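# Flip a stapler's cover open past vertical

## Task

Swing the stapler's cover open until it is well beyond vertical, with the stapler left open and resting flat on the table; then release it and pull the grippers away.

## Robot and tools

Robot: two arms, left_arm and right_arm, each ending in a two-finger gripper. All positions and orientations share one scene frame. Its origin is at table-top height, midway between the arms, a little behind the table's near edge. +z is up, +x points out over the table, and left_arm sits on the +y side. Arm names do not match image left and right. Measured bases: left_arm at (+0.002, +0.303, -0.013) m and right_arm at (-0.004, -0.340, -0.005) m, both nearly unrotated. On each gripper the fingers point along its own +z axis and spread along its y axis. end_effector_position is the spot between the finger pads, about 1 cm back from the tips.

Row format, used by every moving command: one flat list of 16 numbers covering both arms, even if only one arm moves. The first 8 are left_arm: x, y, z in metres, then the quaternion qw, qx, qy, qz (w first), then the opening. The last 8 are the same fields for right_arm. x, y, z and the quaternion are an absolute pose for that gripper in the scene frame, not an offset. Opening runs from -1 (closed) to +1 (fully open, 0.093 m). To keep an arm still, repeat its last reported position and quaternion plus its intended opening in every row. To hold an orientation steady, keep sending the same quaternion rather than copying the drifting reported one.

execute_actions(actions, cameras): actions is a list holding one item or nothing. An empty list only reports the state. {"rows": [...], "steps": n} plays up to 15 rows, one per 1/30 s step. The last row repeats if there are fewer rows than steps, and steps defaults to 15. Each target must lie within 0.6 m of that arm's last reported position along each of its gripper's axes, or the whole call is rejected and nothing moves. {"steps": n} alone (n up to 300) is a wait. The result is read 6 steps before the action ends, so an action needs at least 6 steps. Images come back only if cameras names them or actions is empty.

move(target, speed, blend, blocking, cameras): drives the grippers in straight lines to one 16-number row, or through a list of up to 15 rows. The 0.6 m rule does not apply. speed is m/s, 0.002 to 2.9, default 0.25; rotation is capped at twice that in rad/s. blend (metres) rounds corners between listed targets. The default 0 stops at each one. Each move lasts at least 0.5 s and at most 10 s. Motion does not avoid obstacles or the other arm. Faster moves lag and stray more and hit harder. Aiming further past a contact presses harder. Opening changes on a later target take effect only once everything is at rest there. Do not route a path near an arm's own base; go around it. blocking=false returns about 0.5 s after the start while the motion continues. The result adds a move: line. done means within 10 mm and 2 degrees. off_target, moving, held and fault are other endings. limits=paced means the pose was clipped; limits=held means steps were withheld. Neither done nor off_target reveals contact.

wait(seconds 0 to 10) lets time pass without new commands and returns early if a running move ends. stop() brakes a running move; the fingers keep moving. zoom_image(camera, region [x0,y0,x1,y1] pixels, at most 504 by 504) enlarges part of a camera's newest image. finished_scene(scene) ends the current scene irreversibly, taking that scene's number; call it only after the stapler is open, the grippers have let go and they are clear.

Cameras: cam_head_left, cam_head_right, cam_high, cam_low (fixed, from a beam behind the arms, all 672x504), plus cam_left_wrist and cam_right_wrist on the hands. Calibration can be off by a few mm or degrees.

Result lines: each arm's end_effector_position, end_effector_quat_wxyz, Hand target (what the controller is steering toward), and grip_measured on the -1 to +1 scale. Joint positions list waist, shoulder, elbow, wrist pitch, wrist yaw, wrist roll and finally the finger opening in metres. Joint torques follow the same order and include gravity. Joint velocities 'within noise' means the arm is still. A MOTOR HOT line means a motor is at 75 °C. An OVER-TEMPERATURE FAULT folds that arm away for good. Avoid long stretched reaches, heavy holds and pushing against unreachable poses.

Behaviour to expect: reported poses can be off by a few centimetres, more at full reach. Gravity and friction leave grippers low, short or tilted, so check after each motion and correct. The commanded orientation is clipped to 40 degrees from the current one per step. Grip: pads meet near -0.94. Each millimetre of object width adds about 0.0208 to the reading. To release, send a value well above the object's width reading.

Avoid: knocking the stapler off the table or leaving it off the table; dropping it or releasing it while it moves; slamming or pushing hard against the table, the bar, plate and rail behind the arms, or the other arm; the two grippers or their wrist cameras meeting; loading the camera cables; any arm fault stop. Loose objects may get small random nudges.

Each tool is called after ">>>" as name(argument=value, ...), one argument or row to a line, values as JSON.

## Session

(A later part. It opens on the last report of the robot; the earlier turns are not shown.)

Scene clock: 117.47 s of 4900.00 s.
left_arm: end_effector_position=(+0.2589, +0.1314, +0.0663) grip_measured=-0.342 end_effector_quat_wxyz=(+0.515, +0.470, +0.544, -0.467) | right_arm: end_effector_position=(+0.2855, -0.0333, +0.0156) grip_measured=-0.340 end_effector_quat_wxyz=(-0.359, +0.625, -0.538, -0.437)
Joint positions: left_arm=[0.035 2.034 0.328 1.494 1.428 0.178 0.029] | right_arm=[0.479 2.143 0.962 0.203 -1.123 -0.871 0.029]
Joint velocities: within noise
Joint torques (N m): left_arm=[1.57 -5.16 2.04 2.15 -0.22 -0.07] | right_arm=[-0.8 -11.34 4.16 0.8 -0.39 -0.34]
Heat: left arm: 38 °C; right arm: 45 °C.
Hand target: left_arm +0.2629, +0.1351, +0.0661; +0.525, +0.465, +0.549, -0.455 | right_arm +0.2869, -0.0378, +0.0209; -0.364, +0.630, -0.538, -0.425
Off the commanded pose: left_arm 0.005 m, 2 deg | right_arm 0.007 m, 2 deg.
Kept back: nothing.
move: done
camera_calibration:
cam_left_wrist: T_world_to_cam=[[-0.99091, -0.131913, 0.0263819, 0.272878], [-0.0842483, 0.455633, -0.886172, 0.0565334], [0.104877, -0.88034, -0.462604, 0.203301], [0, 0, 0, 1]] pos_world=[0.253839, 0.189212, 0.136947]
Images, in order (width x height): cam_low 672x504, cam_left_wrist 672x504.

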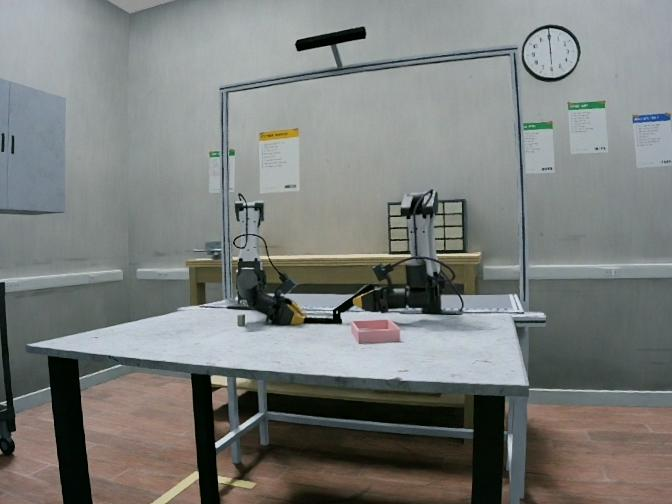

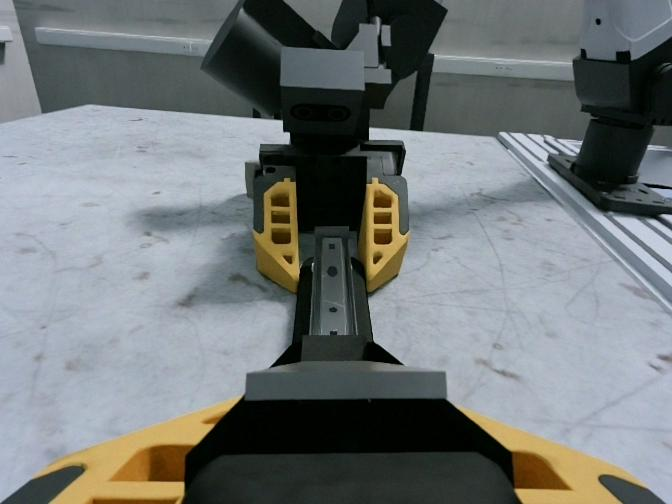

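>>> move(
  target=[
    [0.2630,0.1350,0.0660,0.526,0.464,0.548,-0.456,-0.31, 0.2870,-0.0380,0.0210,0.3631,-0.6304,0.5384,0.4252,-0.65],
    [0.2630,0.1350,0.0660,0.526,0.464,0.548,-0.456,-0.28, 0.2870,-0.0380,0.0210,0.3631,-0.6304,0.5384,0.4252,-0.65],
    [0.2630,0.1350,0.0660,0.526,0.464,0.548,-0.456,-0.22, 0.2870,-0.0380,0.0210,0.3631,-0.6304,0.5384,0.4252,-0.65],
  ],
  speed=0.04,
)

>>> zoom_image(
  camera="cam_low",
  region=[280, 250, 400, 340],
)

Scene clock: 120.83 s of 4900.00 s.
left_arm: end_effector_position=(+0.2594, +0.1321, +0.0663) grip_measured=-0.222 end_effector_quat_wxyz=(+0.515, +0.469, +0.545, -0.466) | right_arm: end_effector_position=(+0.2857, -0.0336, +0.0156) grip_measured=-0.340 end_effector_quat_wxyz=(-0.362, +0.628, -0.535, -0.435)
Joint positions: left_arm=[0.037 2.034 0.328 1.494 1.428 0.177 0.035] | right_arm=[0.478 2.143 0.962 0.203 -1.123 -0.883 0.029]
Joint velocities: within noise
Joint torques (N m): left_arm=[1.31 -5.16 2.06 2.14 -0.21 -0.05] | right_arm=[-0.81 -11.36 4.29 0.85 -0.39 -0.26]
Heat: left arm: 37 °C; right arm: 47 °C.
Hand target: left_arm +0.2629, +0.1351, +0.0661; +0.525, +0.465, +0.549, -0.455 | right_arm +0.2870, -0.0379, +0.0209; -0.364, +0.630, -0.538, -0.425
Off the commanded pose: left_arm 0.005 m, 2 deg | right_arm 0.007 m, 1 deg.
Kept back: nothing.
move: done
camera_calibration:
cam_left_wrist: T_world_to_cam=[[-0.990518, -0.1346, 0.0275025, 0.273603], [-0.0864686, 0.455257, -0.886152, 0.0569252], [0.106755, -0.880127, -0.462579, 0.203267], [0, 0, 0, 1]] pos_world=[0.254232, 0.189812, 0.136947]
cam_right_wrist: T_world_to_cam=[[0.988151, 0.14845, -0.0389983, -0.274558], [0.0797412, -0.713627, -0.695973, 0.00526661], [-0.131148, 0.684616, -0.717008, 0.152795], [0, 0, 0, 1]] pos_world=[0.290924, -0.0600893, 0.102513]

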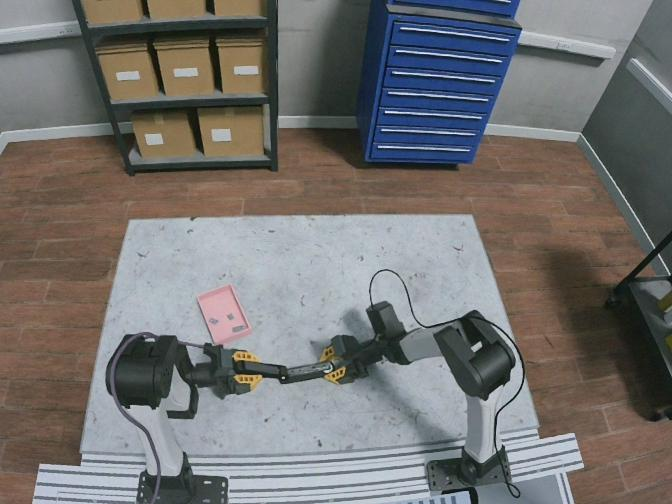

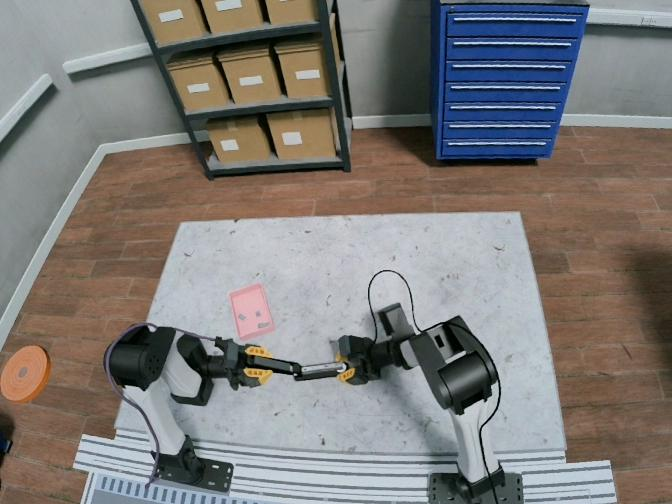

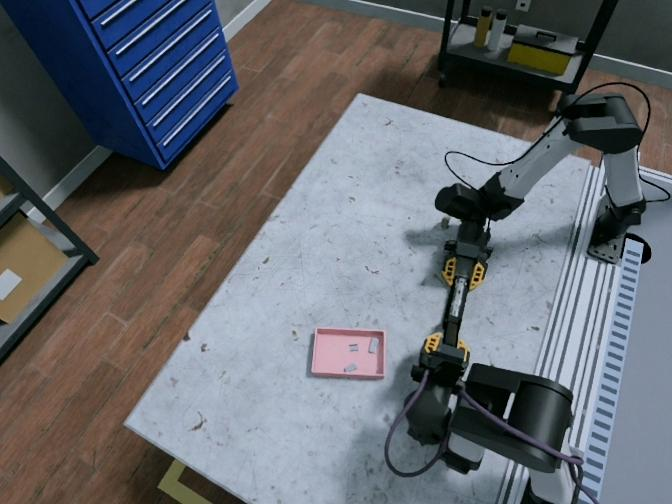

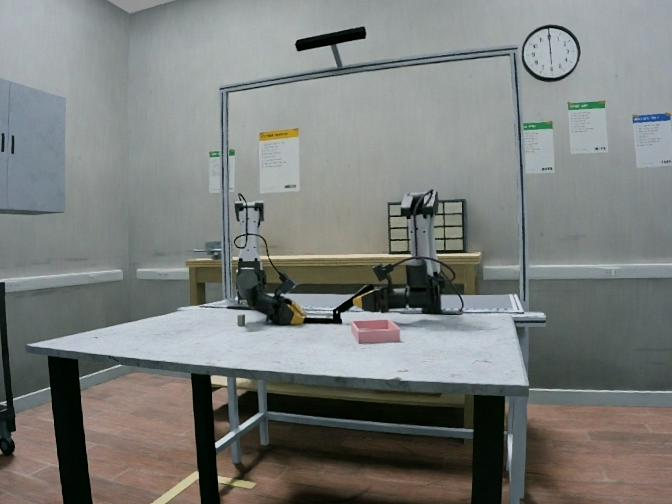

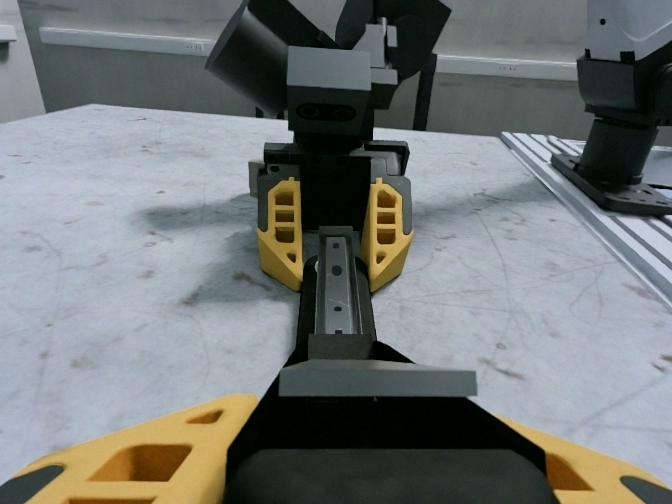

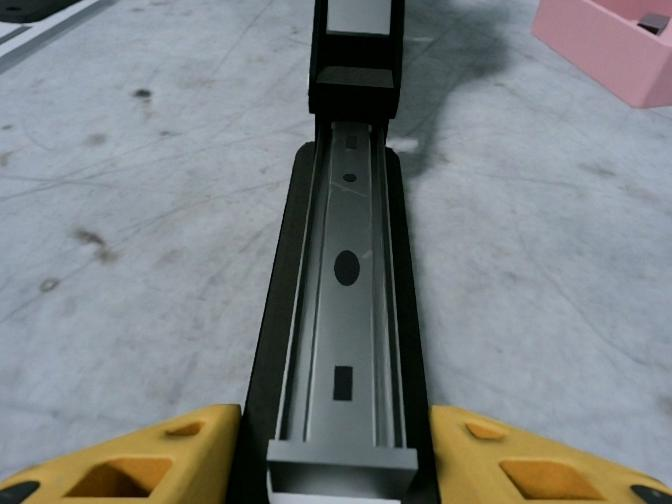

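Scaled by 4.200.

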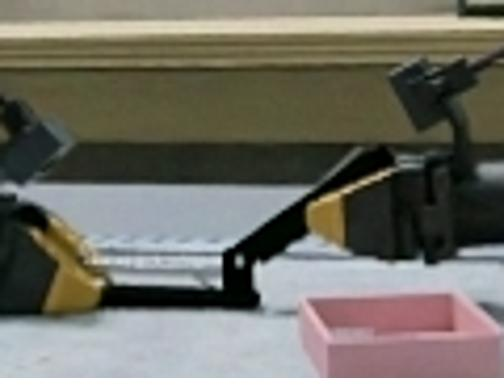

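>>> move(
  target=[
    [0.2650,0.1370,0.0640,0.526,0.464,0.548,-0.456,0.2, 0.2870,-0.0380,0.0210,0.3631,-0.6304,0.5384,0.4252,-0.65],
    [0.2650,0.1420,0.0500,0.526,0.464,0.548,-0.456,0.2, 0.2870,-0.0380,0.0210,0.3631,-0.6304,0.5384,0.4252,-0.65],
  ],
  speed=0.04,
  cameras=["cam_low","cam_left_wrist","cam_right_wrist"],
)

>>> zoom_image(
  camera="cam_low",
  region=[280, 250, 400, 340],
)

Scene clock: 122.67 s of 4900.00 s.
left_arm: end_effector_position=(+0.2613, +0.1406, +0.0471) grip_measured=+0.198 end_effector_quat_wxyz=(+0.510, +0.452, +0.564, -0.466) | right_arm: end_effector_position=(+0.2859, -0.0337, +0.0156) grip_measured=-0.340 end_effector_quat_wxyz=(-0.364, +0.630, -0.532, -0.433)
Joint positions: left_arm=[0.07 2.114 0.328 1.494 1.428 0.217 0.055] | right_arm=[0.478 2.143 0.962 0.203 -1.123 -0.893 0.029]
Joint velocities: within noise
Joint torques (N m): left_arm=[0.95 -5.27 3.32 2.2 0.19 0.11] | right_arm=[-0.84 -11.33 4.14 0.81 -0.39 -0.14]
Heat: left arm: 37 °C; right arm: 47 °C.
Hand target: left_arm +0.2648, +0.1421, +0.0500; +0.524, +0.466, +0.549, -0.455 | right_arm +0.2870, -0.0379, +0.0209; -0.364, +0.630, -0.538, -0.425
Off the commanded pose: left_arm 0.005 m, 3 deg | right_arm 0.007 m, 1 deg.
Kept back: nothing.
move: off_target (left_arm)
camera_calibration:
cam_left_wrist: T_world_to_cam=[[-0.983867, -0.166081, 0.0665116, 0.278092], [-0.136502, 0.456553, -0.879162, 0.0486758], [0.115646, -0.874057, -0.471858, 0.198907], [0, 0, 0, 1]] pos_world=[0.257247, 0.197819, 0.118153]
cam_right_wrist: T_world_to_cam=[[0.98798, 0.151694, -0.0297427, -0.274606], [0.0883972, -0.712258, -0.696329, 0.00271654], [-0.126813, 0.68533, -0.717106, 0.151722], [0, 0, 0, 1]] pos_world=[0.290306, -0.0603884, 0.102525]
Images, in order (width x height): cam_low 672x504, cam_left_wrist 672x504, cam_right_wrist 672x504.

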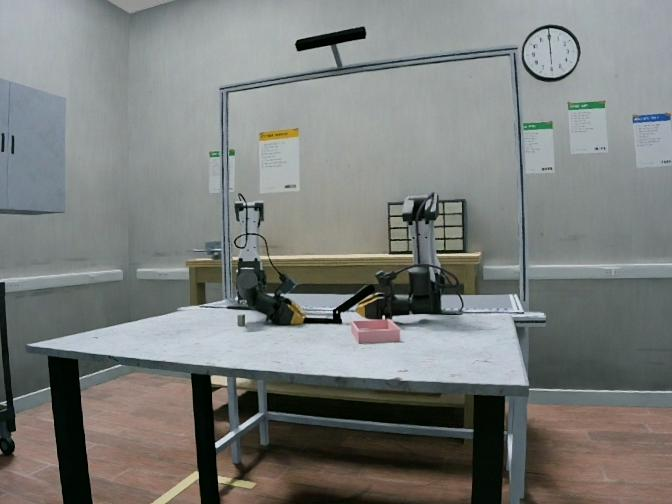

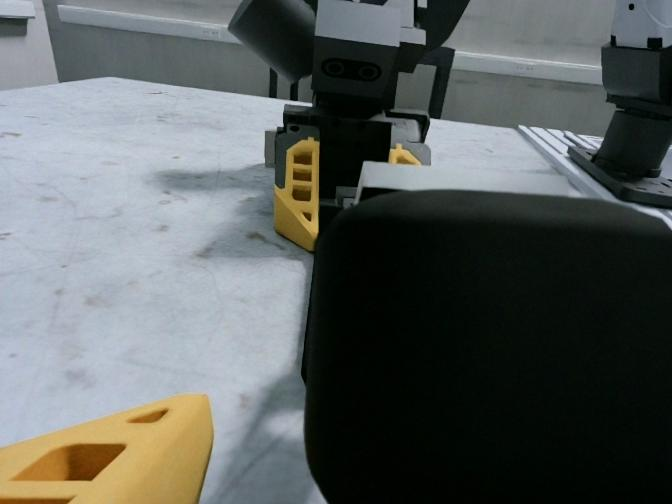

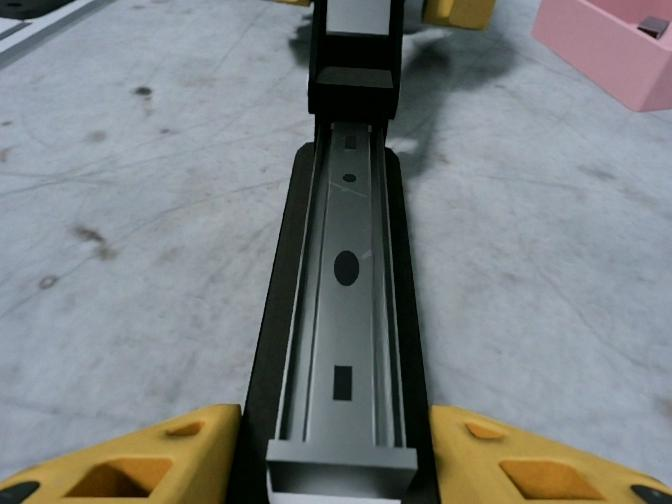

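Scaled by 4.200.

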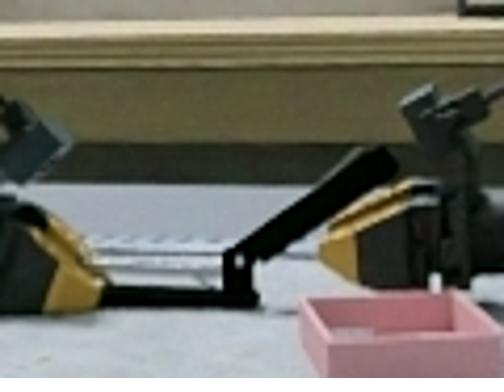

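>>> move(
  target=[
    [0.2650,0.1420,0.0500,0.526,0.464,0.548,-0.456,1.0, 0.2870,-0.0380,0.0210,0.3631,-0.6304,0.5384,0.4252,-0.65],
    [0.2590,0.1750,0.0500,0.5363,0.4384,0.5417,-0.4757,1.0, 0.2870,-0.0380,0.0210,0.3631,-0.6304,0.5384,0.4252,-0.65],
  ],
  speed=0.06,
)

>>> zoom_image(
  camera="cam_low",
  region=[280, 250, 400, 340],
)

Scene clock: 124.90 s of 4900.00 s.
left_arm: end_effector_position=(+0.2628, +0.1744, +0.0480) grip_measured=+1.000 end_effector_quat_wxyz=(+0.523, +0.432, +0.566, -0.469) | right_arm: end_effector_position=(+0.2859, -0.0337, +0.0156) grip_measured=-0.340 end_effector_quat_wxyz=(-0.364, +0.630, -0.532, -0.433)
Joint positions: left_arm=[0.213 2.137 0.328 1.494 1.542 0.228 0.093] | right_arm=[0.478 2.143 0.962 0.203 -1.123 -0.894 0.029]
Joint velocities: within noise
Joint torques (N m): left_arm=[0.73 -5.87 0.8 2.04 0.19 0.11] | right_arm=[-0.7 -11.4 4.22 0.81 -0.38 -0.17]
Heat: left arm: 37 °C; right arm: 48 °C.
Hand target: left_arm +0.2590, +0.1748, +0.0499; +0.530, +0.443, +0.555, -0.464 | right_arm +0.2870, -0.0379, +0.0209; -0.364, +0.630, -0.538, -0.425
Off the commanded pose: left_arm 0.004 m, 3 deg | right_arm 0.007 m, 1 deg.
joint sent to its limit (left arm) — joint 5 (wrist yaw), upper limit.
Kept back: nothing.
move: off_target (left_arm)
camera_calibration:
cam_left_wrist: T_world_to_cam=[[-0.977182, -0.196285, 0.0811637, 0.287892], [-0.158776, 0.421213, -0.892955, 0.0469537], [0.141087, -0.885467, -0.442768, 0.222693], [0, 0, 0, 1]] pos_world=[0.257359, 0.233919, 0.117163]
cam_right_wrist: T_world_to_cam=[[0.987978, 0.151775, -0.0293731, -0.274638], [0.0887029, -0.712178, -0.696372, 0.00263737], [-0.126611, 0.685395, -0.71708, 0.151664], [0, 0, 0, 1]] pos_world=[0.290305, -0.0603885, 0.102525]

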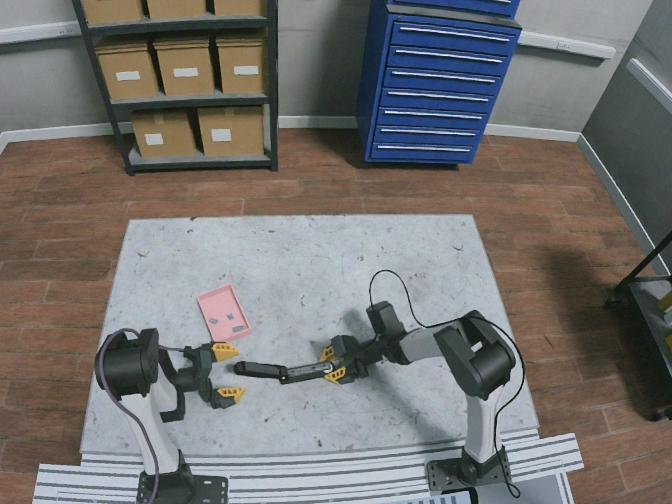

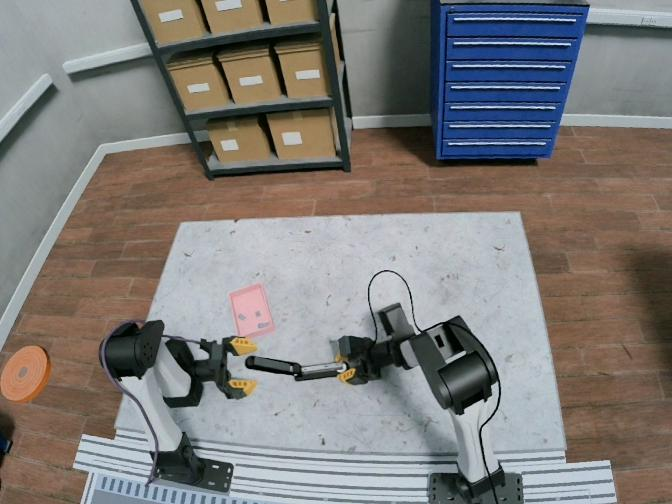

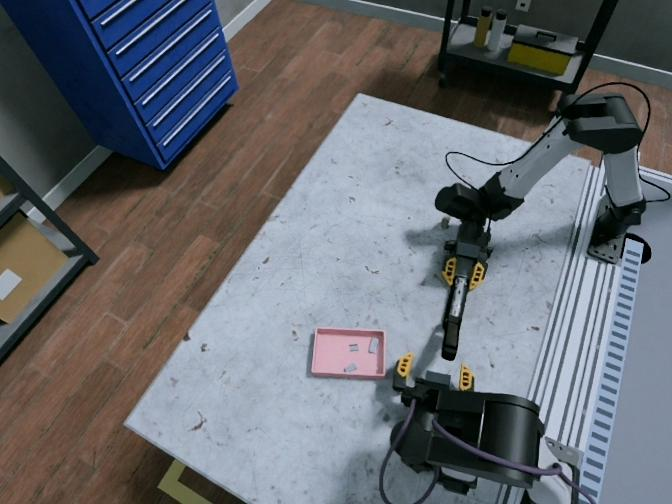

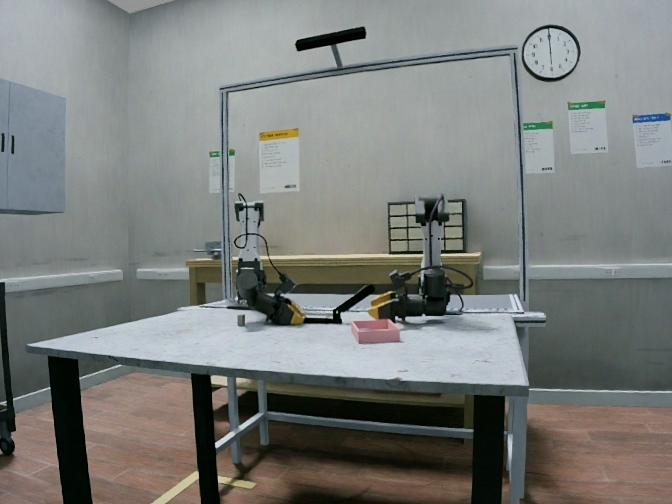

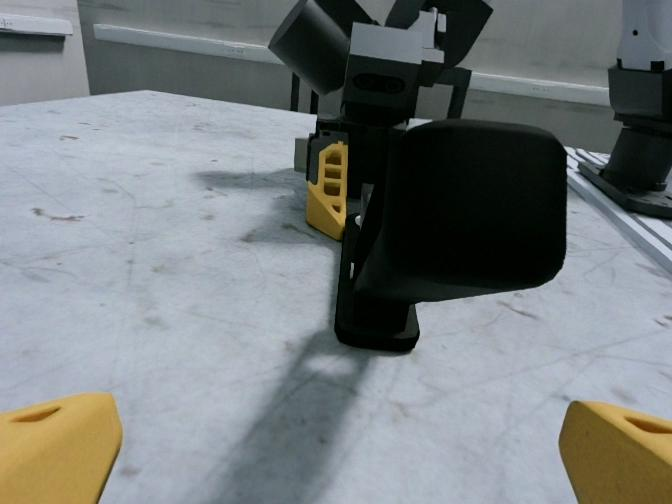

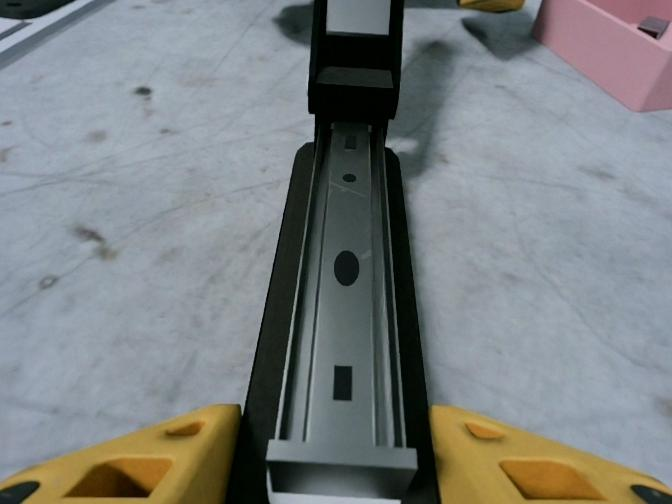

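Scaled by 4.200.

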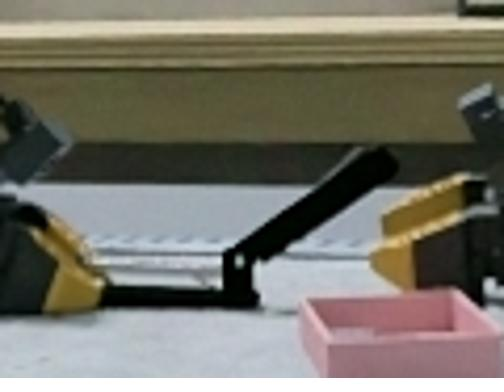

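>>> move(
  target=[
    [0.2628,0.1760,0.0520,0.523,0.432,0.566,-0.469,1.0, 0.2870,-0.0370,0.0210,0.3631,-0.6304,0.5384,0.4252,-0.05],
    [0.2628,0.1760,0.0520,0.523,0.432,0.566,-0.469,1.0, 0.2870,-0.0370,0.0210,0.3631,-0.6304,0.5384,0.4252,0.3],
  ],
  speed=0.04,
  cameras=["cam_low","cam_right_wrist","cam_left_wrist"],
)

>>> zoom_image(
  camera="cam_low",
  region=[280, 250, 400, 340],
)

Scene clock: 128.63 s of 4900.00 s.
left_arm: end_effector_position=(+0.2620, +0.1743, +0.0471) grip_measured=+1.000 end_effector_quat_wxyz=(+0.518, +0.427, +0.569, -0.475) | right_arm: end_effector_position=(+0.2840, -0.0346, +0.0144) grip_measured=+0.298 end_effector_quat_wxyz=(-0.360, +0.630, -0.534, -0.435)
Joint positions: left_arm=[0.213 2.137 0.328 1.481 1.545 0.223 0.093] | right_arm=[0.478 2.143 0.961 0.19 -1.125 -0.899 0.059]
Joint velocities: within noise
Joint torques (N m): left_arm=[0.95 -7.83 1.51 1.63 0.13 -0.01] | right_arm=[-0.53 -11.19 4.4 0.93 -0.4 -0.07]
Heat: left arm: 37 °C; right arm: 49 °C.
Hand target: left_arm +0.2627, +0.1759, +0.0519; +0.524, +0.431, +0.565, -0.469 | right_arm +0.2870, -0.0370, +0.0209; -0.363, +0.630, -0.539, -0.425
Off the commanded pose: left_arm 0.005 m, 1 deg | right_arm 0.008 m, 1 deg.
Kept back: nothing.
move: done
camera_calibration:
cam_left_wrist: T_world_to_cam=[[-0.976115, -0.193154, 0.0994541, 0.285452], [-0.173579, 0.418071, -0.891676, 0.0505098], [0.130652, -0.887642, -0.441613, 0.225315], [0, 0, 0, 1]] pos_world=[0.257963, 0.234018, 0.116151]
cam_right_wrist: T_world_to_cam=[[0.987328, 0.153906, -0.0386714, -0.272361], [0.0842613, -0.714947, -0.694082, 0.00248518], [-0.134472, 0.682029, -0.718856, 0.153327], [0, 0, 0, 1]] pos_world=[0.289318, -0.0608786, 0.101412]
Images, in order (width x height): cam_low 672x504, cam_left_wrist 672x504, cam_right_wrist 672x504.

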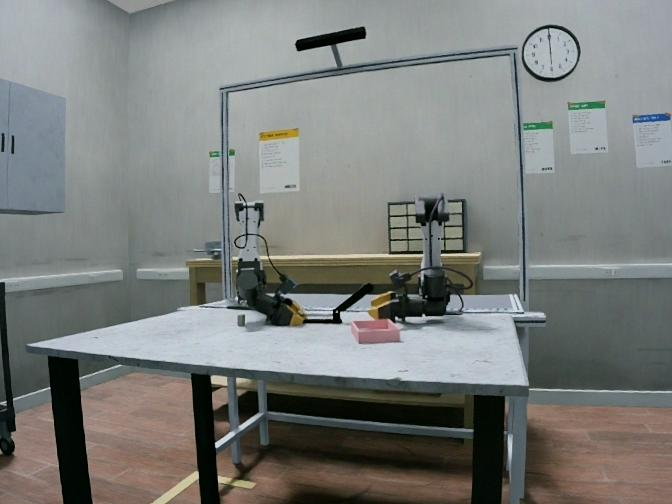

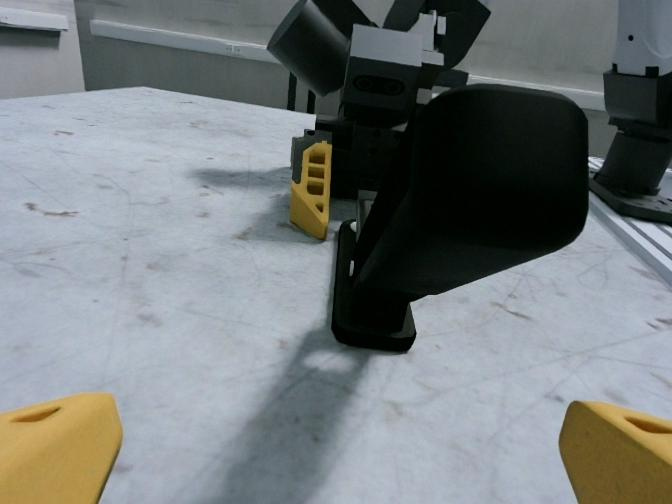

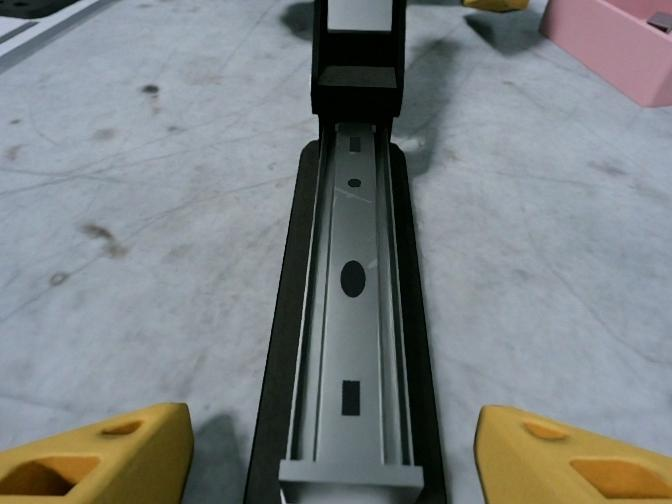

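Scaled by 4.200.

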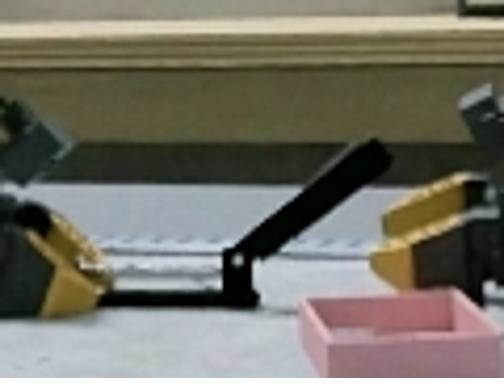

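>>> move(
  target=[
    [0.2600,0.2000,0.0600,0.5540,0.4200,0.5600,-0.4500,1.0, 0.2960,-0.0950,0.0500,0.3631,-0.6304,0.5384,0.4252,0.3],
    [0.2700,0.2200,0.1400,0.6124,0.3536,0.6124,-0.3536,1.0, 0.2900,-0.1200,0.1500,0.3631,-0.6304,0.5384,0.4252,0.3],
  ],
  speed=0.12,
)

>>> zoom_image(
  camera="cam_low",
  region=[280, 250, 400, 340],
)

Scene clock: 131.57 s of 4900.00 s.
left_arm: end_effector_position=(+0.2696, +0.2180, +0.1410) grip_measured=+1.000 end_effector_quat_wxyz=(+0.611, +0.361, +0.606, -0.360) | right_arm: end_effector_position=(+0.2850, -0.1199, +0.1289) grip_measured=+0.298 end_effector_quat_wxyz=(-0.337, +0.624, -0.555, -0.434)
Joint positions: left_arm=[0.378 1.564 0.186 1.416 1.396 -0.041 0.093] | right_arm=[0.243 1.869 1.212 -0.884 -1.166 -1.436 0.06]
Joint velocities: within noise
Joint torques (N m): left_arm=[0.87 -4.78 3.71 1.59 -0.37 0.09] | right_arm=[-0.65 -10.54 8.05 0.23 -0.84 -0.19]
Heat: left arm: 37 °C; right arm: 50 °C.
Hand target: left_arm +0.2699, +0.2200, +0.1399; +0.613, +0.353, +0.611, -0.354 | right_arm +0.2894, -0.1200, +0.1495; -0.363, +0.631, -0.538, -0.425
Off the commanded pose: left_arm 0.002 m, 1 deg | right_arm 0.022 m, 4 deg.
Kept back: nothing.
move: off_target (right_arm)
camera_calibration:
cam_left_wrist: T_world_to_cam=[[-0.872759, -0.488143, -0.00301637, 0.342887], [-0.206171, 0.374204, -0.904138, 0.13729], [0.442477, -0.788472, -0.427231, 0.196849], [0, 0, 0, 1]] pos_world=[0.240462, 0.271214, 0.209263]
cam_right_wrist: T_world_to_cam=[[0.986552, 0.137051, -0.0890606, -0.251032], [0.0436205, -0.745899, -0.664629, 0.0249957], [-0.157518, 0.651807, -0.741846, 0.299889], [0, 0, 0, 1]] pos_world=[0.293803, -0.142421, 0.216727]

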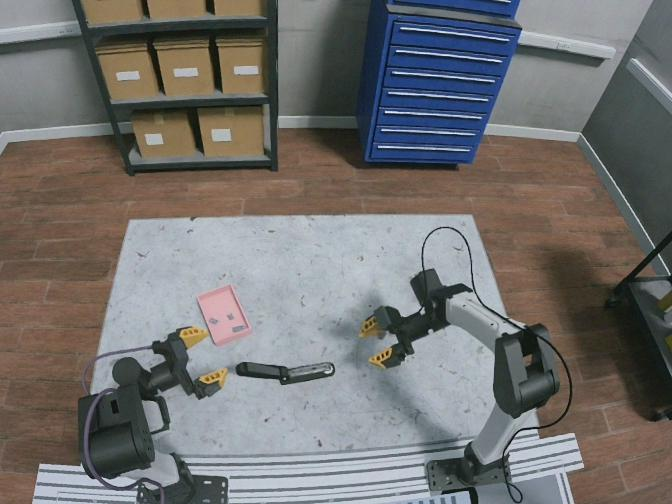

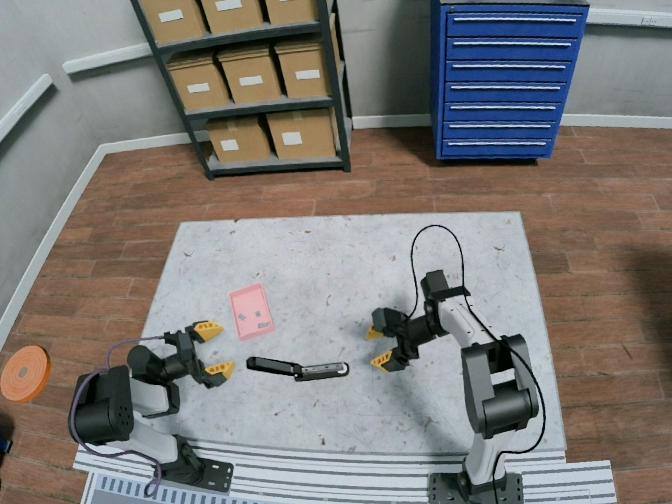

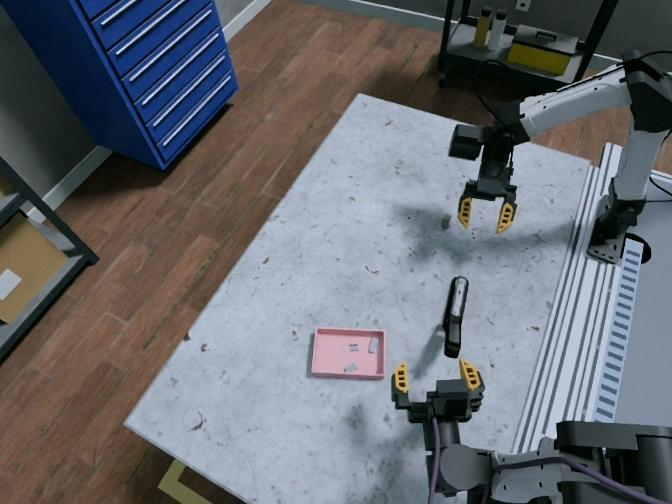

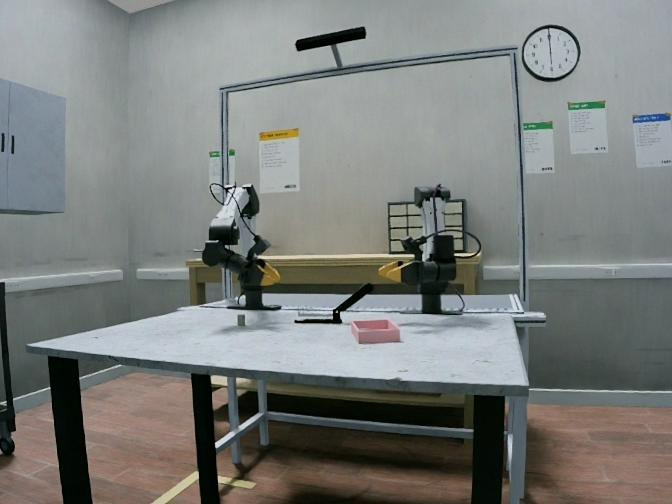

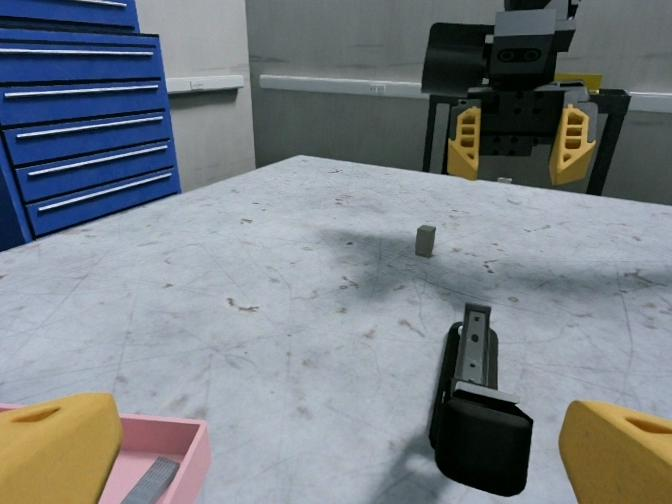

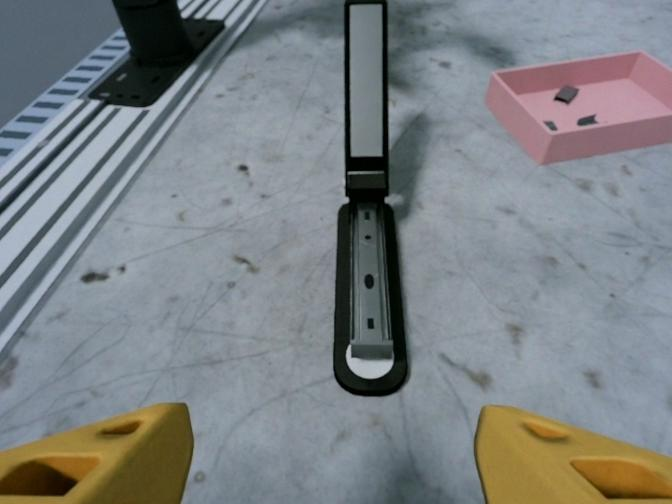

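Scaled by 4.200.

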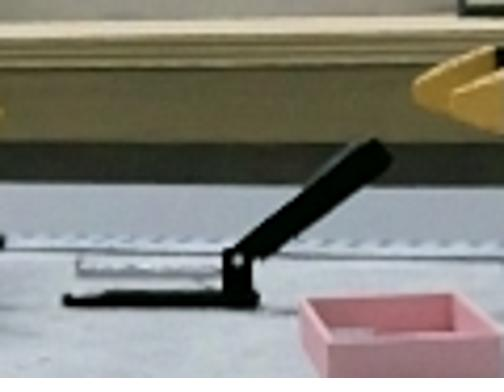

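>>> finished_scene(
  scene=1,
)

The scene is finished: the task was done.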